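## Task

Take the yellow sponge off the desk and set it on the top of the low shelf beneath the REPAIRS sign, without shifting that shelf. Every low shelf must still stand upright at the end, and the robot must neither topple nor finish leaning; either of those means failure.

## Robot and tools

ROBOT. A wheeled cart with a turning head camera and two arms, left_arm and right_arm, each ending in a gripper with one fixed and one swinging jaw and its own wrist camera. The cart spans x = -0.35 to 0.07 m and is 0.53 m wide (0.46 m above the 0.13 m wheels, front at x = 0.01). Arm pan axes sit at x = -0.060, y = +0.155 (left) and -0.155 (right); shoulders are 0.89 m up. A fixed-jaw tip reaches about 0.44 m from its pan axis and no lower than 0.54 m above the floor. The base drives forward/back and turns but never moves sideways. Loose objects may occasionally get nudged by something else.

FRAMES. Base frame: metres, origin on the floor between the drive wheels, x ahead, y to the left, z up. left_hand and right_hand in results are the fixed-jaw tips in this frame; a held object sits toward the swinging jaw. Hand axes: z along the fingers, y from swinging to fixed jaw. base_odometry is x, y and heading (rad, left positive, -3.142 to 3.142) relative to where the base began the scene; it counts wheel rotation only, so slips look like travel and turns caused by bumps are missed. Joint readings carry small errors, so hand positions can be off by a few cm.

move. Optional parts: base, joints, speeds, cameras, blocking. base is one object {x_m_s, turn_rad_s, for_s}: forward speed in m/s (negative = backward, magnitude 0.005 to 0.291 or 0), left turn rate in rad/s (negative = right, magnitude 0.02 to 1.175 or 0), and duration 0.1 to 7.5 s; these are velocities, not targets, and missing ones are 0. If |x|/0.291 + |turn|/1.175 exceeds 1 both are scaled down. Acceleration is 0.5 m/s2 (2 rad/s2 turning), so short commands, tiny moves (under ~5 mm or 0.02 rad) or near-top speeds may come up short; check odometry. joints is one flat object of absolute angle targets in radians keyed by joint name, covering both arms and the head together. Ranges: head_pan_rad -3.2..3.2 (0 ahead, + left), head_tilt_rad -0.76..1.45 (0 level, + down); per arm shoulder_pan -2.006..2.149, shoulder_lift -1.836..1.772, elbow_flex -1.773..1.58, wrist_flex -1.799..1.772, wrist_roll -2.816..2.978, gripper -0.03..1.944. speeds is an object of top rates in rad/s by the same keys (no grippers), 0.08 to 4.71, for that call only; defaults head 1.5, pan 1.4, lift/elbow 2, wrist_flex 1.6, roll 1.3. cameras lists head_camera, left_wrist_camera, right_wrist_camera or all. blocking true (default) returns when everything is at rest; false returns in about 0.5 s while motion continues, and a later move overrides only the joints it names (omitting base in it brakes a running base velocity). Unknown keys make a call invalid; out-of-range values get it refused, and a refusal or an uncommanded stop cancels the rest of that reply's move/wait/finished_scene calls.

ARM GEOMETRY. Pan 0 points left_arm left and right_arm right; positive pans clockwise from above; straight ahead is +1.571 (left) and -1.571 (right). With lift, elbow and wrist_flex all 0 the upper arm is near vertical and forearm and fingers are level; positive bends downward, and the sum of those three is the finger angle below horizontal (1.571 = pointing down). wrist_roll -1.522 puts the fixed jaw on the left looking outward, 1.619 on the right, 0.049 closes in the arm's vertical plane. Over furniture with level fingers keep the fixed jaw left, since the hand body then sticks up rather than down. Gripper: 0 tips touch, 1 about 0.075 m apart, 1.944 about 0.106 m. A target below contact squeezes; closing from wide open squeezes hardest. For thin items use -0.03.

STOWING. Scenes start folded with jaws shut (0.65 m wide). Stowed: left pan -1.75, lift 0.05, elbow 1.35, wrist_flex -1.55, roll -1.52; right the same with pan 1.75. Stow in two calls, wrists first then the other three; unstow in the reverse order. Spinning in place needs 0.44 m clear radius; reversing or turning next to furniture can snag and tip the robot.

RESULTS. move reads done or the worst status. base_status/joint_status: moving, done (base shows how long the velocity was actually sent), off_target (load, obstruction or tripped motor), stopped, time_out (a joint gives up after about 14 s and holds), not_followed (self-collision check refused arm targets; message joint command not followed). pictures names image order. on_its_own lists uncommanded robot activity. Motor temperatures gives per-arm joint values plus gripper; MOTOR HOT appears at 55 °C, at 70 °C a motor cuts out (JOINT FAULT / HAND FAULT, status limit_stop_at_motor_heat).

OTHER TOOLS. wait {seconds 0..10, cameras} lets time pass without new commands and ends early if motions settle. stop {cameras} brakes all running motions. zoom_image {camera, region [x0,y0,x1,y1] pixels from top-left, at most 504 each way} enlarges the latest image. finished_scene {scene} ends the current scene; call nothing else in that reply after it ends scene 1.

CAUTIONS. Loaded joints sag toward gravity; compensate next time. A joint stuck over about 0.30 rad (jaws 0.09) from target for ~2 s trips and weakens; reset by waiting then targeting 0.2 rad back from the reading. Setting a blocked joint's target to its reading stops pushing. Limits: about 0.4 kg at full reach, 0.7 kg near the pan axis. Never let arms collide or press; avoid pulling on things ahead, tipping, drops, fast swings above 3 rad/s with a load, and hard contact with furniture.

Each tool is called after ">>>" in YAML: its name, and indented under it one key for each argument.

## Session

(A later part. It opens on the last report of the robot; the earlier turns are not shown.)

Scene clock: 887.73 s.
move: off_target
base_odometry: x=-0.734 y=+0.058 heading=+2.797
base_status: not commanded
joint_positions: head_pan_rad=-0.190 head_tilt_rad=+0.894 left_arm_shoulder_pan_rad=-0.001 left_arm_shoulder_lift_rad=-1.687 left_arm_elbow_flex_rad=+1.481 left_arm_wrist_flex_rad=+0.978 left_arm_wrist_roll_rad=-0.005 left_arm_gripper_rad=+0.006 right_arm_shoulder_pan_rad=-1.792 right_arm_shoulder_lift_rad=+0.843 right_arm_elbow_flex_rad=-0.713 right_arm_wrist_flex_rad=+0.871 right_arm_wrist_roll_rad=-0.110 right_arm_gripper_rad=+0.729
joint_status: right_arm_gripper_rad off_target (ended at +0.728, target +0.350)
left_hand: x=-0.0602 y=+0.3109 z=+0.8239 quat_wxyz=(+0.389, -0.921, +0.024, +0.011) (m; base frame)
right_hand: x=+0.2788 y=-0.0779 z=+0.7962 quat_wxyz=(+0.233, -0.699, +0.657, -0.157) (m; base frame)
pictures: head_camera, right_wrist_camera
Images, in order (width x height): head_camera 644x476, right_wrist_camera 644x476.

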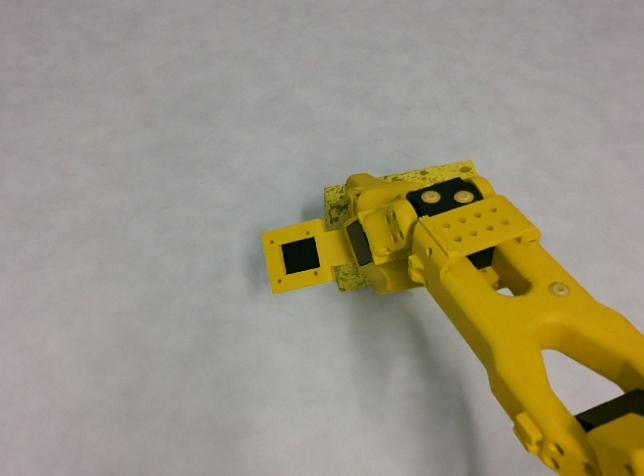

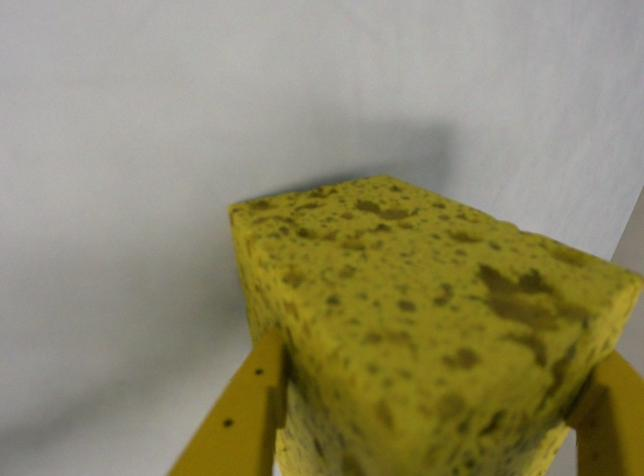

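>>> move:
  joints: {"right_arm_gripper_rad":0.6,"right_arm_shoulder_lift_rad":0.5,"right_arm_elbow_flex_rad":-0.7,"right_arm_wrist_flex_rad":1.1}
  speeds: {"right_arm_shoulder_lift_rad":0.4,"right_arm_elbow_flex_rad":0.4,"right_arm_wrist_flex_rad":0.3}
  cameras: ["right_wrist_camera","head_camera"]

Scene clock: 895.67 s.
move: off_target
base_odometry: x=-0.734 y=+0.058 heading=+2.797
base_status: not commanded
joint_positions: head_pan_rad=-0.190 head_tilt_rad=+0.894 left_arm_shoulder_pan_rad=-0.001 left_arm_shoulder_lift_rad=-1.687 left_arm_elbow_flex_rad=+1.481 left_arm_wrist_flex_rad=+0.978 left_arm_wrist_roll_rad=-0.005 left_arm_gripper_rad=+0.006 right_arm_shoulder_pan_rad=-1.794 right_arm_shoulder_lift_rad=+0.575 right_arm_elbow_flex_rad=-0.696 right_arm_wrist_flex_rad=+1.097 right_arm_wrist_roll_rad=-0.098 right_arm_gripper_rad=+0.695
joint_status: right_arm_gripper_rad off_target (ended at +0.695, target +0.600); the others done
left_hand: x=-0.0602 y=+0.3109 z=+0.8239 quat_wxyz=(+0.389, -0.921, +0.024, +0.011) (m; base frame)
right_hand: x=+0.2635 y=-0.0809 z=+0.8575 quat_wxyz=(+0.242, -0.701, +0.650, -0.166) (m; base frame)
pictures: head_camera, right_wrist_camera
Images, in order (width x height): head_camera 644x476, right_wrist_camera 644x476.

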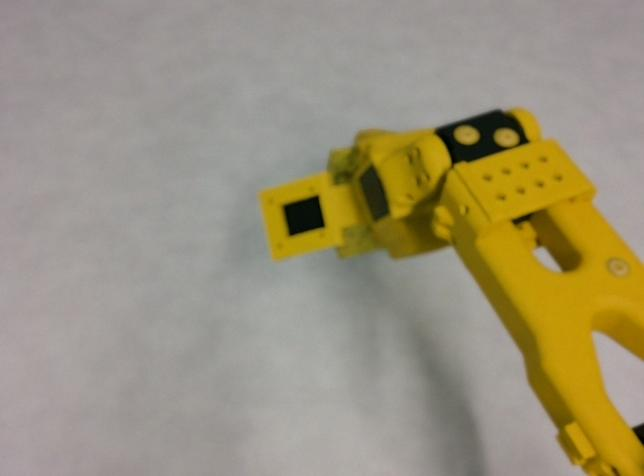

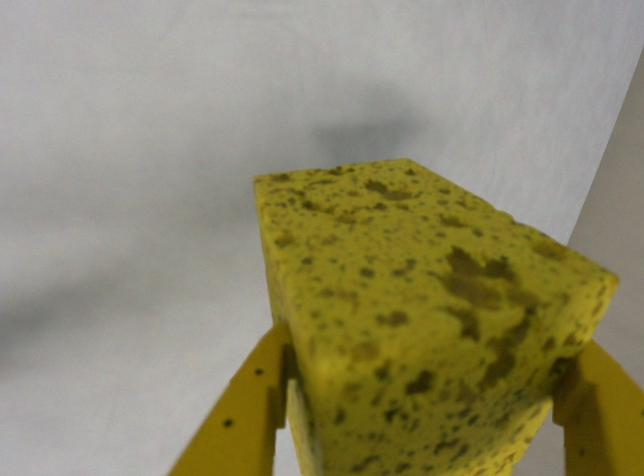

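>>> move:
  joints: {"right_arm_shoulder_lift_rad":0.0,"right_arm_elbow_flex_rad":-0.6,"right_arm_wrist_flex_rad":1.55}
  speeds: {"right_arm_shoulder_lift_rad":0.8,"right_arm_elbow_flex_rad":0.4,"right_arm_wrist_flex_rad":0.6}

>>> move:
  base: {"x_m_s":-0.2,"turn_rad_s":0.095,"for_s":3.3}
  joints: {"head_pan_rad":1.3,"head_tilt_rad":0.5}
  cameras: ["right_wrist_camera","head_camera"]

Scene clock: 911.40 s.
move: done
base_odometry: x=-0.734 y=+0.058 heading=+2.797
base_status: not commanded
joint_positions: head_pan_rad=-0.190 head_tilt_rad=+0.894 left_arm_shoulder_pan_rad=-0.001 left_arm_shoulder_lift_rad=-1.687 left_arm_elbow_flex_rad=+1.481 left_arm_wrist_flex_rad=+0.978 left_arm_wrist_roll_rad=-0.005 left_arm_gripper_rad=+0.006 right_arm_shoulder_pan_rad=-1.794 right_arm_shoulder_lift_rad=+0.055 right_arm_elbow_flex_rad=-0.596 right_arm_wrist_flex_rad=+1.548 right_arm_wrist_roll_rad=-0.098 right_arm_gripper_rad=+0.695
joint_status: all done
left_hand: x=-0.0602 y=+0.3109 z=+0.8239 quat_wxyz=(+0.389, -0.921, +0.024, +0.011) (m; base frame)
right_hand: x=+0.1902 y=-0.0975 z=+0.9391 quat_wxyz=(+0.230, -0.704, +0.653, -0.157) (m; base frame)
pictures: none

Scene clock: 915.87 s.
move: done
base_odometry: x=-0.086 y=-0.053 heading=+3.117
base_status: done (sent for 3.3 of 3.3 s)
joint_positions: head_pan_rad=+1.290 head_tilt_rad=+0.513 left_arm_shoulder_pan_rad=+0.002 left_arm_shoulder_lift_rad=-1.687 left_arm_elbow_flex_rad=+1.481 left_arm_wrist_flex_rad=+0.978 left_arm_wrist_roll_rad=-0.005 left_arm_gripper_rad=+0.006 right_arm_shoulder_pan_rad=-1.797 right_arm_shoulder_lift_rad=+0.053 right_arm_elbow_flex_rad=-0.596 right_arm_wrist_flex_rad=+1.548 right_arm_wrist_roll_rad=-0.098 right_arm_gripper_rad=+0.695
joint_status: all done
left_hand: x=-0.0598 y=+0.3109 z=+0.8239 quat_wxyz=(+0.389, -0.921, +0.026, +0.010) (m; base frame)
right_hand: x=+0.1899 y=-0.0968 z=+0.9394 quat_wxyz=(+0.231, -0.705, +0.652, -0.158) (m; base frame)
pictures: head_camera, right_wrist_camera
Images, in order (width x height): head_camera 644x476, right_wrist_camera 644x476.

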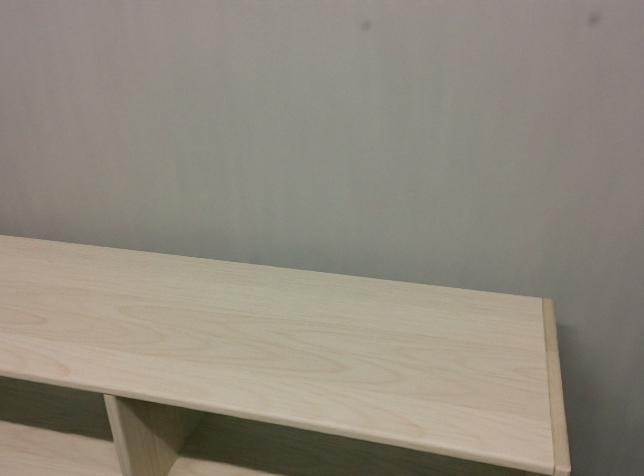

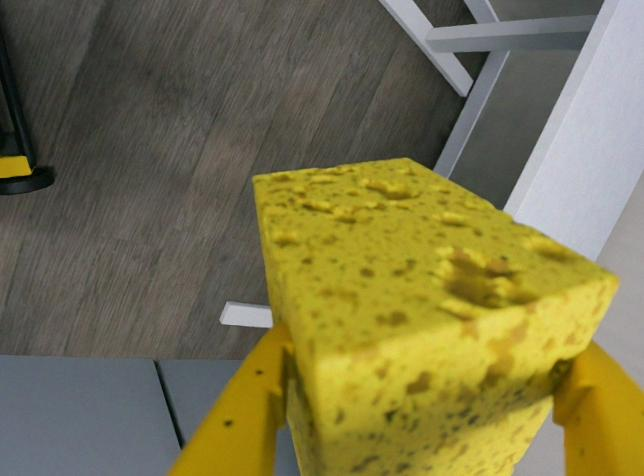

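>>> move:
  joints: {"head_pan_rad":2.9,"head_tilt_rad":0.6}
  speeds: {"head_pan_rad":3}
  cameras: ["head_camera"]

>>> move:
  joints: {"head_pan_rad":1.8,"head_tilt_rad":0.3}
  speeds: {"head_pan_rad":3}
  cameras: ["head_camera"]

Scene clock: 942.80 s.
move: done
base_odometry: x=-0.086 y=-0.053 heading=+3.117
base_status: not commanded
joint_positions: head_pan_rad=+2.890 head_tilt_rad=+0.593 left_arm_shoulder_pan_rad=+0.002 left_arm_shoulder_lift_rad=-1.687 left_arm_elbow_flex_rad=+1.481 left_arm_wrist_flex_rad=+0.978 left_arm_wrist_roll_rad=-0.005 left_arm_gripper_rad=+0.006 right_arm_shoulder_pan_rad=-1.797 right_arm_shoulder_lift_rad=+0.053 right_arm_elbow_flex_rad=-0.596 right_arm_wrist_flex_rad=+1.548 right_arm_wrist_roll_rad=-0.098 right_arm_gripper_rad=+0.695
joint_status: all done
left_hand: x=-0.0598 y=+0.3109 z=+0.8239 quat_wxyz=(+0.389, -0.921, +0.026, +0.010) (m; base frame)
right_hand: x=+0.1899 y=-0.0968 z=+0.9394 quat_wxyz=(+0.231, -0.705, +0.652, -0.158) (m; base frame)
pictures: head_camera
Images, in order (width x height): head_camera 644x476.

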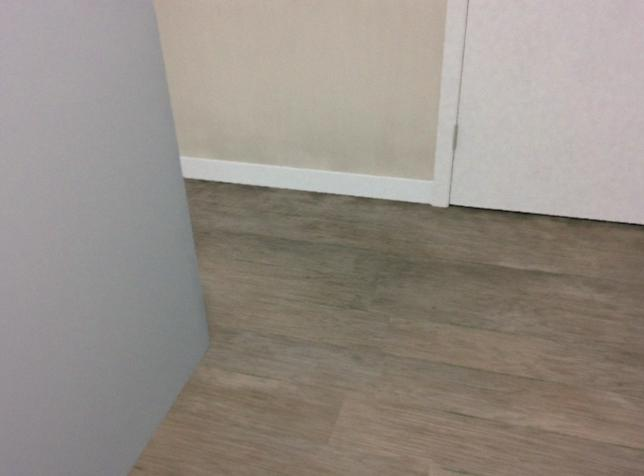

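Scene clock: 943.83 s.
move: done
base_odometry: x=-0.086 y=-0.053 heading=+3.117
base_status: not commanded
joint_positions: head_pan_rad=+1.809 head_tilt_rad=+0.313 left_arm_shoulder_pan_rad=+0.002 left_arm_shoulder_lift_rad=-1.687 left_arm_elbow_flex_rad=+1.481 left_arm_wrist_flex_rad=+0.978 left_arm_wrist_roll_rad=-0.005 left_arm_gripper_rad=+0.006 right_arm_shoulder_pan_rad=-1.797 right_arm_shoulder_lift_rad=+0.053 right_arm_elbow_flex_rad=-0.596 right_arm_wrist_flex_rad=+1.548 right_arm_wrist_roll_rad=-0.098 right_arm_gripper_rad=+0.695
joint_status: all done
left_hand: x=-0.0598 y=+0.3109 z=+0.8239 quat_wxyz=(+0.389, -0.921, +0.026, +0.010) (m; base frame)
right_hand: x=+0.1899 y=-0.0968 z=+0.9394 quat_wxyz=(+0.231, -0.705, +0.652, -0.158) (m; base frame)
pictures: head_camera
Images, in order (width x height): head_camera 644x476.

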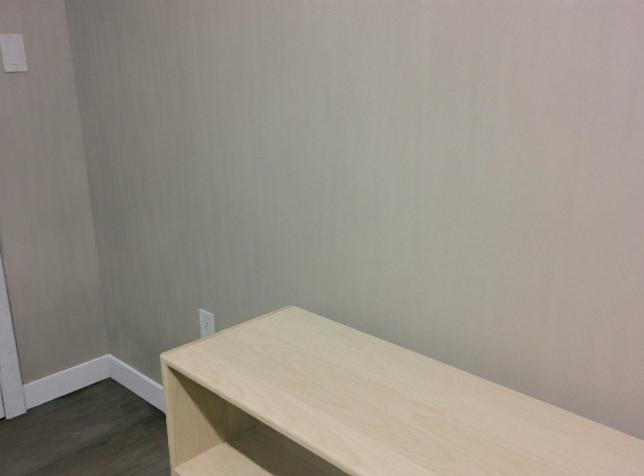

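>>> move:
  base: {"x_m_s":-0.2,"for_s":1.4}

>>> move:
  base: {"turn_rad_s":0.6,"for_s":1.78}
  joints: {"head_pan_rad":0,"head_tilt_rad":0.55}
  cameras: ["head_camera"]

Scene clock: 955.30 s.
move: done
base_odometry: x=+0.194 y=-0.060 heading=+3.115
base_status: done (sent for 1.4 of 1.4 s)
joint_positions: head_pan_rad=+1.808 head_tilt_rad=+0.312 left_arm_shoulder_pan_rad=+0.003 left_arm_shoulder_lift_rad=-1.687 left_arm_elbow_flex_rad=+1.481 left_arm_wrist_flex_rad=+0.978 left_arm_wrist_roll_rad=-0.005 left_arm_gripper_rad=+0.006 right_arm_shoulder_pan_rad=-1.798 right_arm_shoulder_lift_rad=+0.053 right_arm_elbow_flex_rad=-0.596 right_arm_wrist_flex_rad=+1.548 right_arm_wrist_roll_rad=-0.098 right_arm_gripper_rad=+0.695
joint_status: not commanded
left_hand: x=-0.0595 y=+0.3109 z=+0.8239 quat_wxyz=(+0.389, -0.921, +0.026, +0.010) (m; base frame)
right_hand: x=+0.1899 y=-0.0964 z=+0.9394 quat_wxyz=(+0.231, -0.706, +0.651, -0.157) (m; base frame)
pictures: none

Scene clock: 957.73 s.
move: done
base_odometry: x=+0.194 y=-0.060 heading=-2.110
base_status: done (sent for 1.77 of 1.77 s)
joint_positions: head_pan_rad=+0.009 head_tilt_rad=+0.543 left_arm_shoulder_pan_rad=-0.006 left_arm_shoulder_lift_rad=-1.687 left_arm_elbow_flex_rad=+1.481 left_arm_wrist_flex_rad=+0.978 left_arm_wrist_roll_rad=-0.005 left_arm_gripper_rad=+0.006 right_arm_shoulder_pan_rad=-1.795 right_arm_shoulder_lift_rad=+0.053 right_arm_elbow_flex_rad=-0.596 right_arm_wrist_flex_rad=+1.548 right_arm_wrist_roll_rad=-0.098 right_arm_gripper_rad=+0.695
joint_status: all done
left_hand: x=-0.0610 y=+0.3109 z=+0.8239 quat_wxyz=(+0.389, -0.921, +0.022, +0.012) (m; base frame)
right_hand: x=+0.1900 y=-0.0972 z=+0.9394 quat_wxyz=(+0.231, -0.705, +0.652, -0.158) (m; base frame)
pictures: head_camera
Images, in order (width x height): head_camera 644x476.

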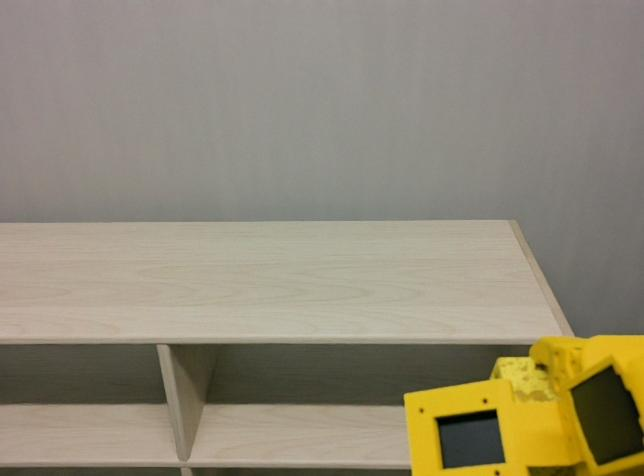

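>>> move:
  base: {"x_m_s":0.2,"for_s":2.5}
  joints: {"head_tilt_rad":1.15}
  cameras: ["head_camera"]

Scene clock: 968.10 s.
move: done
base_odometry: x=-0.062 y=-0.491 heading=-2.109
base_status: done (sent for 2.5 of 2.5 s)
joint_positions: head_pan_rad=+0.009 head_tilt_rad=+1.145 left_arm_shoulder_pan_rad=-0.004 left_arm_shoulder_lift_rad=-1.687 left_arm_elbow_flex_rad=+1.481 left_arm_wrist_flex_rad=+0.978 left_arm_wrist_roll_rad=-0.005 left_arm_gripper_rad=+0.006 right_arm_shoulder_pan_rad=-1.795 right_arm_shoulder_lift_rad=+0.052 right_arm_elbow_flex_rad=-0.596 right_arm_wrist_flex_rad=+1.548 right_arm_wrist_roll_rad=-0.098 right_arm_gripper_rad=+0.695
joint_status: all done
left_hand: x=-0.0607 y=+0.3109 z=+0.8239 quat_wxyz=(+0.389, -0.921, +0.023, +0.011) (m; base frame)
right_hand: x=+0.1900 y=-0.0972 z=+0.9398 quat_wxyz=(+0.231, -0.705, +0.652, -0.158) (m; base frame)
pictures: head_camera
Images, in order (width x height): head_camera 644x476.

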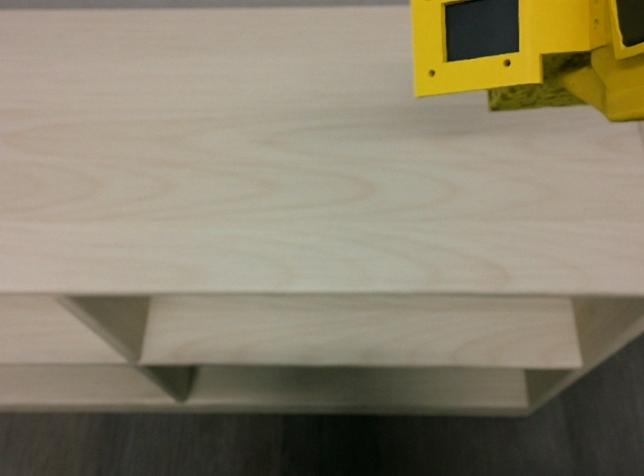

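>>> move:
  base: {"x_m_s":0.06,"for_s":1.0}
  joints: {"head_tilt_rad":1.1,"head_pan_rad":-0.3}

>>> move:
  joints: {"right_arm_shoulder_pan_rad":-1.65,"right_arm_shoulder_lift_rad":1.3,"right_arm_elbow_flex_rad":-0.80,"right_arm_wrist_flex_rad":0.48}
  speeds: {"right_arm_shoulder_lift_rad":0.8,"right_arm_elbow_flex_rad":0.3,"right_arm_wrist_flex_rad":0.7}
  cameras: ["head_camera","right_wrist_camera"]

Scene clock: 992.60 s.
move: done
base_odometry: x=-0.093 y=-0.542 heading=-2.109
base_status: done (sent for 1 of 1 s)
joint_positions: head_pan_rad=-0.292 head_tilt_rad=+1.114 left_arm_shoulder_pan_rad=-0.001 left_arm_shoulder_lift_rad=-1.687 left_arm_elbow_flex_rad=+1.481 left_arm_wrist_flex_rad=+0.978 left_arm_wrist_roll_rad=-0.005 left_arm_gripper_rad=+0.006 right_arm_shoulder_pan_rad=-1.797 right_arm_shoulder_lift_rad=+0.052 right_arm_elbow_flex_rad=-0.596 right_arm_wrist_flex_rad=+1.548 right_arm_wrist_roll_rad=-0.098 right_arm_gripper_rad=+0.695
joint_status: all done
left_hand: x=-0.0602 y=+0.3109 z=+0.8239 quat_wxyz=(+0.389, -0.921, +0.024, +0.011) (m; base frame)
right_hand: x=+0.1899 y=-0.0968 z=+0.9398 quat_wxyz=(+0.231, -0.705, +0.651, -0.158) (m; base frame)
pictures: none

Scene clock: 994.80 s.
move: done
base_odometry: x=-0.093 y=-0.542 heading=-2.109
base_status: not commanded
joint_positions: head_pan_rad=-0.292 head_tilt_rad=+1.114 left_arm_shoulder_pan_rad=-0.003 left_arm_shoulder_lift_rad=-1.687 left_arm_elbow_flex_rad=+1.481 left_arm_wrist_flex_rad=+0.978 left_arm_wrist_roll_rad=-0.005 left_arm_gripper_rad=+0.006 right_arm_shoulder_pan_rad=-1.657 right_arm_shoulder_lift_rad=+1.323 right_arm_elbow_flex_rad=-0.757 right_arm_wrist_flex_rad=+0.492 right_arm_wrist_roll_rad=-0.098 right_arm_gripper_rad=+0.695
joint_status: all done
left_hand: x=-0.0605 y=+0.3109 z=+0.8239 quat_wxyz=(+0.389, -0.921, +0.024, +0.011) (m; base frame)
right_hand: x=+0.2737 y=-0.1254 z=+0.6828 quat_wxyz=(+0.199, -0.663, +0.704, -0.157) (m; base frame)
pictures: head_camera, right_wrist_camera
Images, in order (width x height): head_camera 644x476, right_wrist_camera 644x476.

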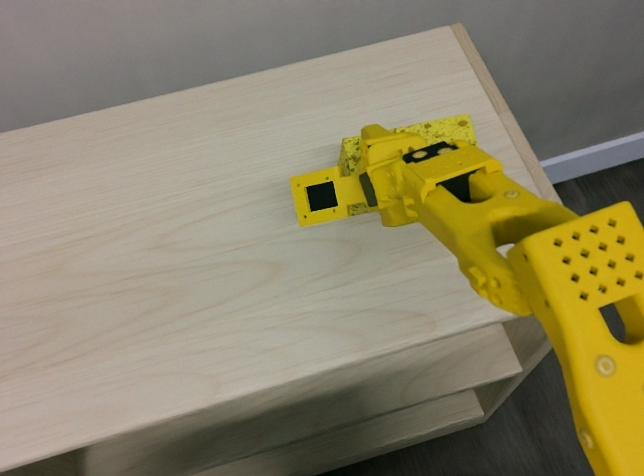

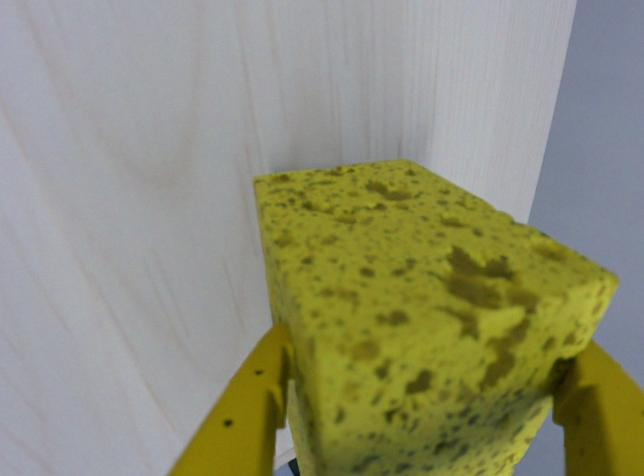

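>>> move:
  joints: {"right_arm_shoulder_lift_rad":1.52,"right_arm_elbow_flex_rad":-0.87,"right_arm_wrist_flex_rad":0.36}
  speeds: {"right_arm_shoulder_lift_rad":0.3,"right_arm_elbow_flex_rad":0.15,"right_arm_wrist_flex_rad":0.2}
  cameras: ["head_camera","right_wrist_camera"]

Scene clock: 1002.27 s.
move: done
base_odometry: x=-0.093 y=-0.542 heading=-2.109
base_status: not commanded
joint_positions: head_pan_rad=-0.292 head_tilt_rad=+1.114 left_arm_shoulder_pan_rad=-0.003 left_arm_shoulder_lift_rad=-1.687 left_arm_elbow_flex_rad=+1.481 left_arm_wrist_flex_rad=+0.978 left_arm_wrist_roll_rad=-0.005 left_arm_gripper_rad=+0.006 right_arm_shoulder_pan_rad=-1.657 right_arm_shoulder_lift_rad=+1.513 right_arm_elbow_flex_rad=-0.860 right_arm_wrist_flex_rad=+0.362 right_arm_wrist_roll_rad=-0.098 right_arm_gripper_rad=+0.695
joint_status: all done
left_hand: x=-0.0605 y=+0.3109 z=+0.8239 quat_wxyz=(+0.389, -0.921, +0.024, +0.011) (m; base frame)
right_hand: x=+0.2714 y=-0.1255 z=+0.6541 quat_wxyz=(+0.215, -0.659, +0.700, -0.170) (m; base frame)
pictures: head_camera, right_wrist_camera
Images, in order (width x height): head_camera 644x476, right_wrist_camera 644x476.

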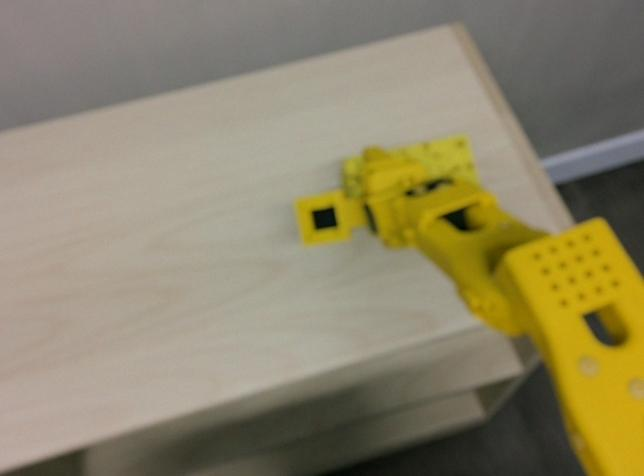

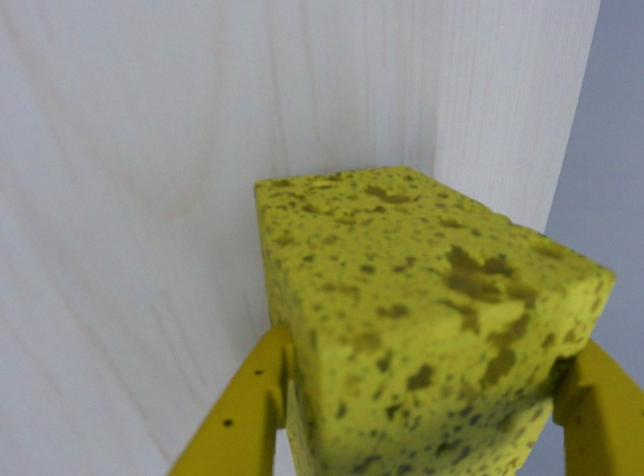

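>>> move:
  joints: {"right_arm_shoulder_lift_rad":1.6,"right_arm_elbow_flex_rad":-0.86,"right_arm_wrist_flex_rad":0.27}
  speeds: {"right_arm_shoulder_lift_rad":0.1,"right_arm_elbow_flex_rad":0.15,"right_arm_wrist_flex_rad":0.1}

>>> move:
  joints: {"right_arm_shoulder_lift_rad":1.68,"right_arm_elbow_flex_rad":-0.86,"right_arm_wrist_flex_rad":0.19}
  speeds: {"right_arm_shoulder_lift_rad":0.1,"right_arm_elbow_flex_rad":0.15,"right_arm_wrist_flex_rad":0.1}
  cameras: ["head_camera","right_wrist_camera"]

Scene clock: 1009.60 s.
move: done
base_odometry: x=-0.093 y=-0.542 heading=-2.109
base_status: not commanded
joint_positions: head_pan_rad=-0.292 head_tilt_rad=+1.114 left_arm_shoulder_pan_rad=-0.003 left_arm_shoulder_lift_rad=-1.687 left_arm_elbow_flex_rad=+1.481 left_arm_wrist_flex_rad=+0.978 left_arm_wrist_roll_rad=-0.005 left_arm_gripper_rad=+0.006 right_arm_shoulder_pan_rad=-1.657 right_arm_shoulder_lift_rad=+1.556 right_arm_elbow_flex_rad=-0.874 right_arm_wrist_flex_rad=+0.268 right_arm_wrist_roll_rad=-0.098 right_arm_gripper_rad=+0.695
joint_status: all done
left_hand: x=-0.0605 y=+0.3109 z=+0.8239 quat_wxyz=(+0.389, -0.921, +0.024, +0.011) (m; base frame)
right_hand: x=+0.2769 y=-0.1251 z=+0.6514 quat_wxyz=(+0.239, -0.653, +0.693, -0.189) (m; base frame)
pictures: none

Scene clock: 1010.77 s.
move: done
base_odometry: x=-0.093 y=-0.542 heading=-2.109
base_status: not commanded
joint_positions: head_pan_rad=-0.292 head_tilt_rad=+1.114 left_arm_shoulder_pan_rad=-0.003 left_arm_shoulder_lift_rad=-1.687 left_arm_elbow_flex_rad=+1.481 left_arm_wrist_flex_rad=+0.978 left_arm_wrist_roll_rad=-0.005 left_arm_gripper_rad=+0.006 right_arm_shoulder_pan_rad=-1.657 right_arm_shoulder_lift_rad=+1.592 right_arm_elbow_flex_rad=-0.874 right_arm_wrist_flex_rad=+0.184 right_arm_wrist_roll_rad=-0.098 right_arm_gripper_rad=+0.695
joint_status: all done
left_hand: x=-0.0605 y=+0.3109 z=+0.8239 quat_wxyz=(+0.389, -0.921, +0.024, +0.011) (m; base frame)
right_hand: x=+0.2795 y=-0.1248 z=+0.6481 quat_wxyz=(+0.258, -0.647, +0.688, -0.204) (m; base frame)
pictures: head_camera, right_wrist_camera
Images, in order (width x height): head_camera 644x476, right_wrist_camera 644x476.

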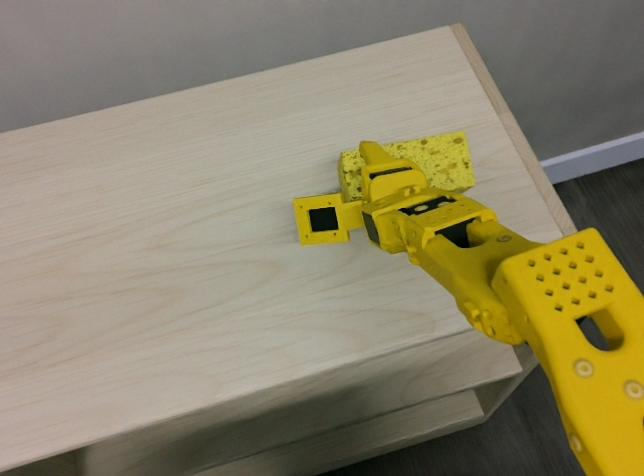

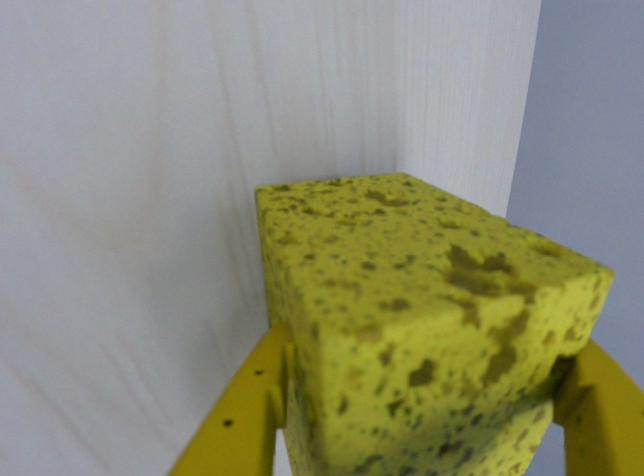

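>>> move:
  joints: {"right_arm_shoulder_lift_rad":1.57,"right_arm_elbow_flex_rad":-0.87,"right_arm_wrist_flex_rad":0.3}
  speeds: {"right_arm_shoulder_lift_rad":0.1,"right_arm_elbow_flex_rad":0.15,"right_arm_wrist_flex_rad":0.1}
  cameras: ["head_camera","right_wrist_camera"]

>>> zoom_image:
  camera: "head_camera"
  region: [260, 80, 540, 290]

Scene clock: 1020.97 s.
move: off_target
base_odometry: x=-0.093 y=-0.542 heading=-2.109
base_status: not commanded
joint_positions: head_pan_rad=-0.292 head_tilt_rad=+1.114 left_arm_shoulder_pan_rad=-0.003 left_arm_shoulder_lift_rad=-1.687 left_arm_elbow_flex_rad=+1.481 left_arm_wrist_flex_rad=+0.978 left_arm_wrist_roll_rad=-0.005 left_arm_gripper_rad=+0.006 right_arm_shoulder_pan_rad=-1.657 right_arm_shoulder_lift_rad=+1.567 right_arm_elbow_flex_rad=-0.888 right_arm_wrist_flex_rad=+0.264 right_arm_wrist_roll_rad=-0.098 right_arm_gripper_rad=+0.695
joint_status: right_arm_wrist_flex_rad off_target (ended at +0.264, target +0.300); the others done
left_hand: x=-0.0605 y=+0.3109 z=+0.8239 quat_wxyz=(+0.389, -0.921, +0.024, +0.011) (m; base frame)
right_hand: x=+0.2779 y=-0.1250 z=+0.6512 quat_wxyz=(+0.242, -0.652, +0.693, -0.191) (m; base frame)
pictures: head_camera, right_wrist_camera
Images, in order (width x height): head_camera 644x476, right_wrist_camera 644x476.

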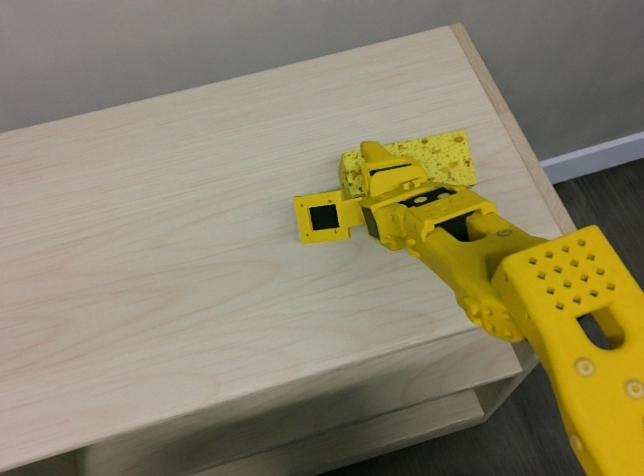

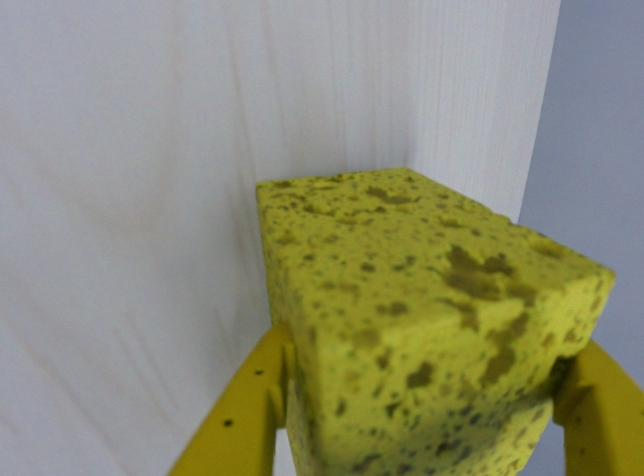

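Scaled by 1.800.

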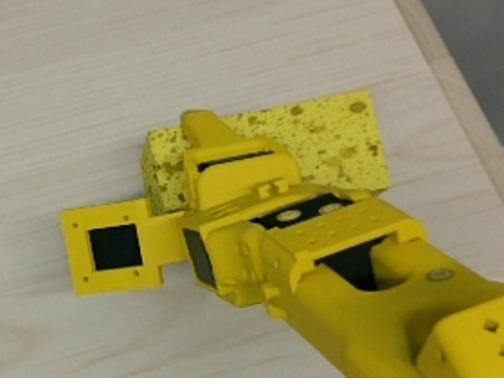

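>>> move:
  joints: {"right_arm_shoulder_lift_rad":1.55,"right_arm_elbow_flex_rad":-0.885,"right_arm_wrist_flex_rad":0.265}
  speeds: {"right_arm_shoulder_lift_rad":0.1,"right_arm_wrist_flex_rad":0.1}

>>> move:
  joints: {"right_arm_gripper_rad":0.8}

>>> move:
  joints: {"right_arm_gripper_rad":1.2}
  cameras: ["head_camera","right_wrist_camera"]

Scene clock: 1026.63 s.
move: done
base_odometry: x=-0.093 y=-0.542 heading=-2.109
base_status: not commanded
joint_positions: head_pan_rad=-0.292 head_tilt_rad=+1.114 left_arm_shoulder_pan_rad=-0.003 left_arm_shoulder_lift_rad=-1.687 left_arm_elbow_flex_rad=+1.481 left_arm_wrist_flex_rad=+0.978 left_arm_wrist_roll_rad=-0.005 left_arm_gripper_rad=+0.006 right_arm_shoulder_pan_rad=-1.657 right_arm_shoulder_lift_rad=+1.563 right_arm_elbow_flex_rad=-0.888 right_arm_wrist_flex_rad=+0.264 right_arm_wrist_roll_rad=-0.098 right_arm_gripper_rad=+0.695
joint_status: all done
left_hand: x=-0.0605 y=+0.3109 z=+0.8239 quat_wxyz=(+0.389, -0.921, +0.024, +0.011) (m; base frame)
right_hand: x=+0.2790 y=-0.1249 z=+0.6526 quat_wxyz=(+0.244, -0.651, +0.692, -0.193) (m; base frame)
pictures: none

Scene clock: 1027.37 s.
move: done
base_odometry: x=-0.093 y=-0.542 heading=-2.109
base_status: not commanded
joint_positions: head_pan_rad=-0.292 head_tilt_rad=+1.114 left_arm_shoulder_pan_rad=-0.003 left_arm_shoulder_lift_rad=-1.687 left_arm_elbow_flex_rad=+1.481 left_arm_wrist_flex_rad=+0.978 left_arm_wrist_roll_rad=-0.005 left_arm_gripper_rad=+0.006 right_arm_shoulder_pan_rad=-1.657 right_arm_shoulder_lift_rad=+1.563 right_arm_elbow_flex_rad=-0.874 right_arm_wrist_flex_rad=+0.267 right_arm_wrist_roll_rad=-0.098 right_arm_gripper_rad=+0.792
joint_status: all done
left_hand: x=-0.0605 y=+0.3109 z=+0.8239 quat_wxyz=(+0.389, -0.921, +0.024, +0.011) (m; base frame)
right_hand: x=+0.2756 y=-0.1252 z=+0.6496 quat_wxyz=(+0.238, -0.653, +0.694, -0.188) (m; base frame)
pictures: none

Scene clock: 1028.10 s.
move: done
base_odometry: x=-0.093 y=-0.542 heading=-2.109
base_status: not commanded
joint_positions: head_pan_rad=-0.292 head_tilt_rad=+1.114 left_arm_shoulder_pan_rad=-0.003 left_arm_shoulder_lift_rad=-1.687 left_arm_elbow_flex_rad=+1.481 left_arm_wrist_flex_rad=+0.978 left_arm_wrist_roll_rad=-0.005 left_arm_gripper_rad=+0.006 right_arm_shoulder_pan_rad=-1.657 right_arm_shoulder_lift_rad=+1.566 right_arm_elbow_flex_rad=-0.874 right_arm_wrist_flex_rad=+0.271 right_arm_wrist_roll_rad=-0.098 right_arm_gripper_rad=+1.190
joint_status: all done
left_hand: x=-0.0605 y=+0.3109 z=+0.8239 quat_wxyz=(+0.389, -0.921, +0.024, +0.011) (m; base frame)
right_hand: x=+0.2743 y=-0.1253 z=+0.6483 quat_wxyz=(+0.235, -0.654, +0.695, -0.186) (m; base frame)
pictures: head_camera, right_wrist_camera
Images, in order (width x height): head_camera 644x476, right_wrist_camera 644x476.

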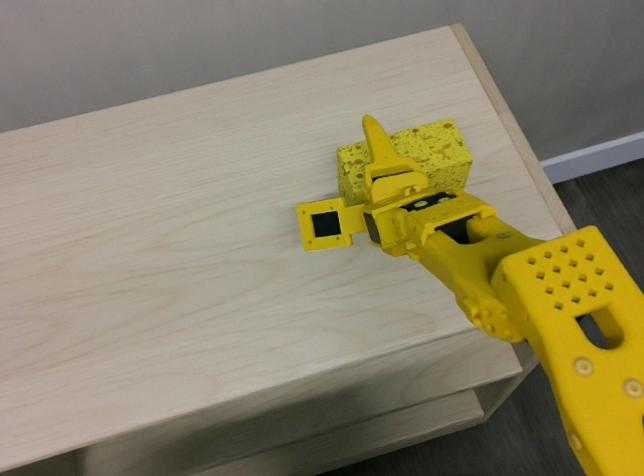

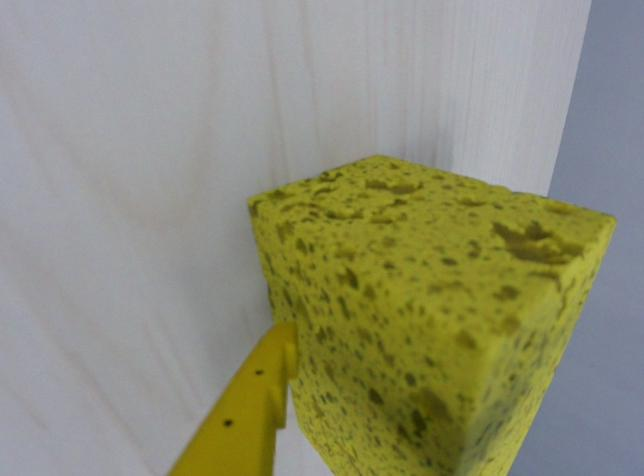

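>>> move:
  joints: {"right_arm_shoulder_lift_rad":0.95,"right_arm_elbow_flex_rad":-0.27,"right_arm_wrist_flex_rad":0.28}
  speeds: {"right_arm_shoulder_lift_rad":0.4,"right_arm_elbow_flex_rad":0.4,"right_arm_wrist_flex_rad":0.4}
  cameras: ["head_camera"]

>>> move:
  joints: {"right_arm_shoulder_lift_rad":0.0,"right_arm_elbow_flex_rad":-0.4,"right_arm_wrist_flex_rad":1.3,"right_arm_gripper_rad":0.1}
  speeds: {"right_arm_elbow_flex_rad":0.3}

>>> move:
  base: {"x_m_s":-0.2,"for_s":1.0}
  cameras: ["head_camera"]

Scene clock: 1046.60 s.
move: done
base_odometry: x=-0.093 y=-0.542 heading=-2.109
base_status: not commanded
joint_positions: head_pan_rad=-0.292 head_tilt_rad=+1.114 left_arm_shoulder_pan_rad=-0.003 left_arm_shoulder_lift_rad=-1.687 left_arm_elbow_flex_rad=+1.481 left_arm_wrist_flex_rad=+0.978 left_arm_wrist_roll_rad=-0.005 left_arm_gripper_rad=+0.006 right_arm_shoulder_pan_rad=-1.657 right_arm_shoulder_lift_rad=+1.021 right_arm_elbow_flex_rad=-0.268 right_arm_wrist_flex_rad=+0.278 right_arm_wrist_roll_rad=-0.098 right_arm_gripper_rad=+1.190
joint_status: all done
left_hand: x=-0.0605 y=+0.3109 z=+0.8239 quat_wxyz=(+0.389, -0.921, +0.024, +0.011) (m; base frame)
right_hand: x=+0.2576 y=-0.1267 z=+0.6988 quat_wxyz=(+0.209, -0.661, +0.702, -0.165) (m; base frame)
pictures: head_camera
Images, in order (width x height): head_camera 644x476.

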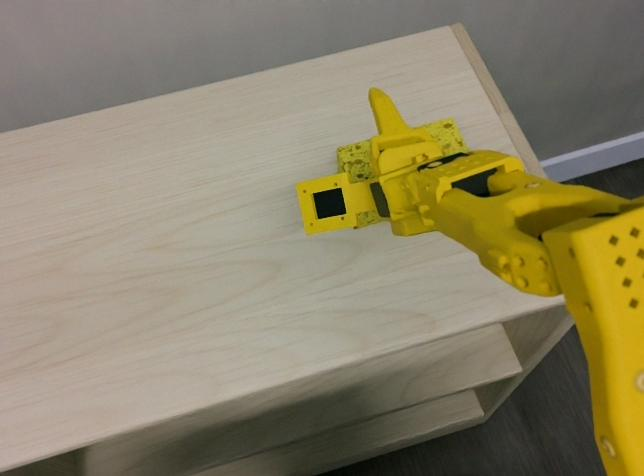

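Scene clock: 1048.10 s.
move: done
base_odometry: x=-0.093 y=-0.542 heading=-2.109
base_status: not commanded
joint_positions: head_pan_rad=-0.292 head_tilt_rad=+1.114 left_arm_shoulder_pan_rad=-0.003 left_arm_shoulder_lift_rad=-1.687 left_arm_elbow_flex_rad=+1.481 left_arm_wrist_flex_rad=+0.978 left_arm_wrist_roll_rad=-0.005 left_arm_gripper_rad=+0.006 right_arm_shoulder_pan_rad=-1.657 right_arm_shoulder_lift_rad=+0.053 right_arm_elbow_flex_rad=-0.362 right_arm_wrist_flex_rad=+1.298 right_arm_wrist_roll_rad=-0.098 right_arm_gripper_rad=+0.107
joint_status: all done
left_hand: x=-0.0605 y=+0.3109 z=+0.8239 quat_wxyz=(+0.389, -0.921, +0.024, +0.011) (m; base frame)
right_hand: x=+0.2118 y=-0.1307 z=+0.9124 quat_wxyz=(+0.225, -0.657, +0.698, -0.178) (m; base frame)
pictures: none

Scene clock: 1049.97 s.
move: done
base_odometry: x=+0.010 y=-0.370 heading=-2.109
base_status: done (sent for 1 of 1 s)
joint_positions: head_pan_rad=-0.292 head_tilt_rad=+1.114 left_arm_shoulder_pan_rad=+0.003 left_arm_shoulder_lift_rad=-1.687 left_arm_elbow_flex_rad=+1.481 left_arm_wrist_flex_rad=+0.978 left_arm_wrist_roll_rad=-0.005 left_arm_gripper_rad=+0.006 right_arm_shoulder_pan_rad=-1.657 right_arm_shoulder_lift_rad=+0.052 right_arm_elbow_flex_rad=-0.362 right_arm_wrist_flex_rad=+1.298 right_arm_wrist_roll_rad=-0.098 right_arm_gripper_rad=+0.107
joint_status: not commanded
left_hand: x=-0.0595 y=+0.3109 z=+0.8239 quat_wxyz=(+0.389, -0.921, +0.026, +0.010) (m; base frame)
right_hand: x=+0.2118 y=-0.1307 z=+0.9128 quat_wxyz=(+0.226, -0.656, +0.697, -0.178) (m; base frame)
pictures: head_camera
Images, in order (width x height): head_camera 644x476.

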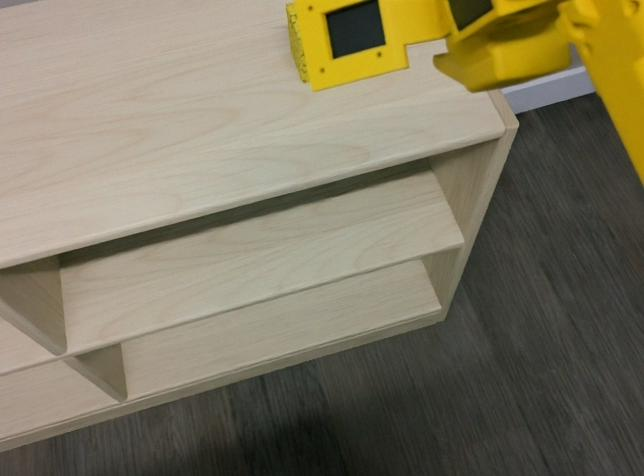

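Sponge is on top.

>>> finished_scene:
  scene: 2

The scene is finished: the task was done.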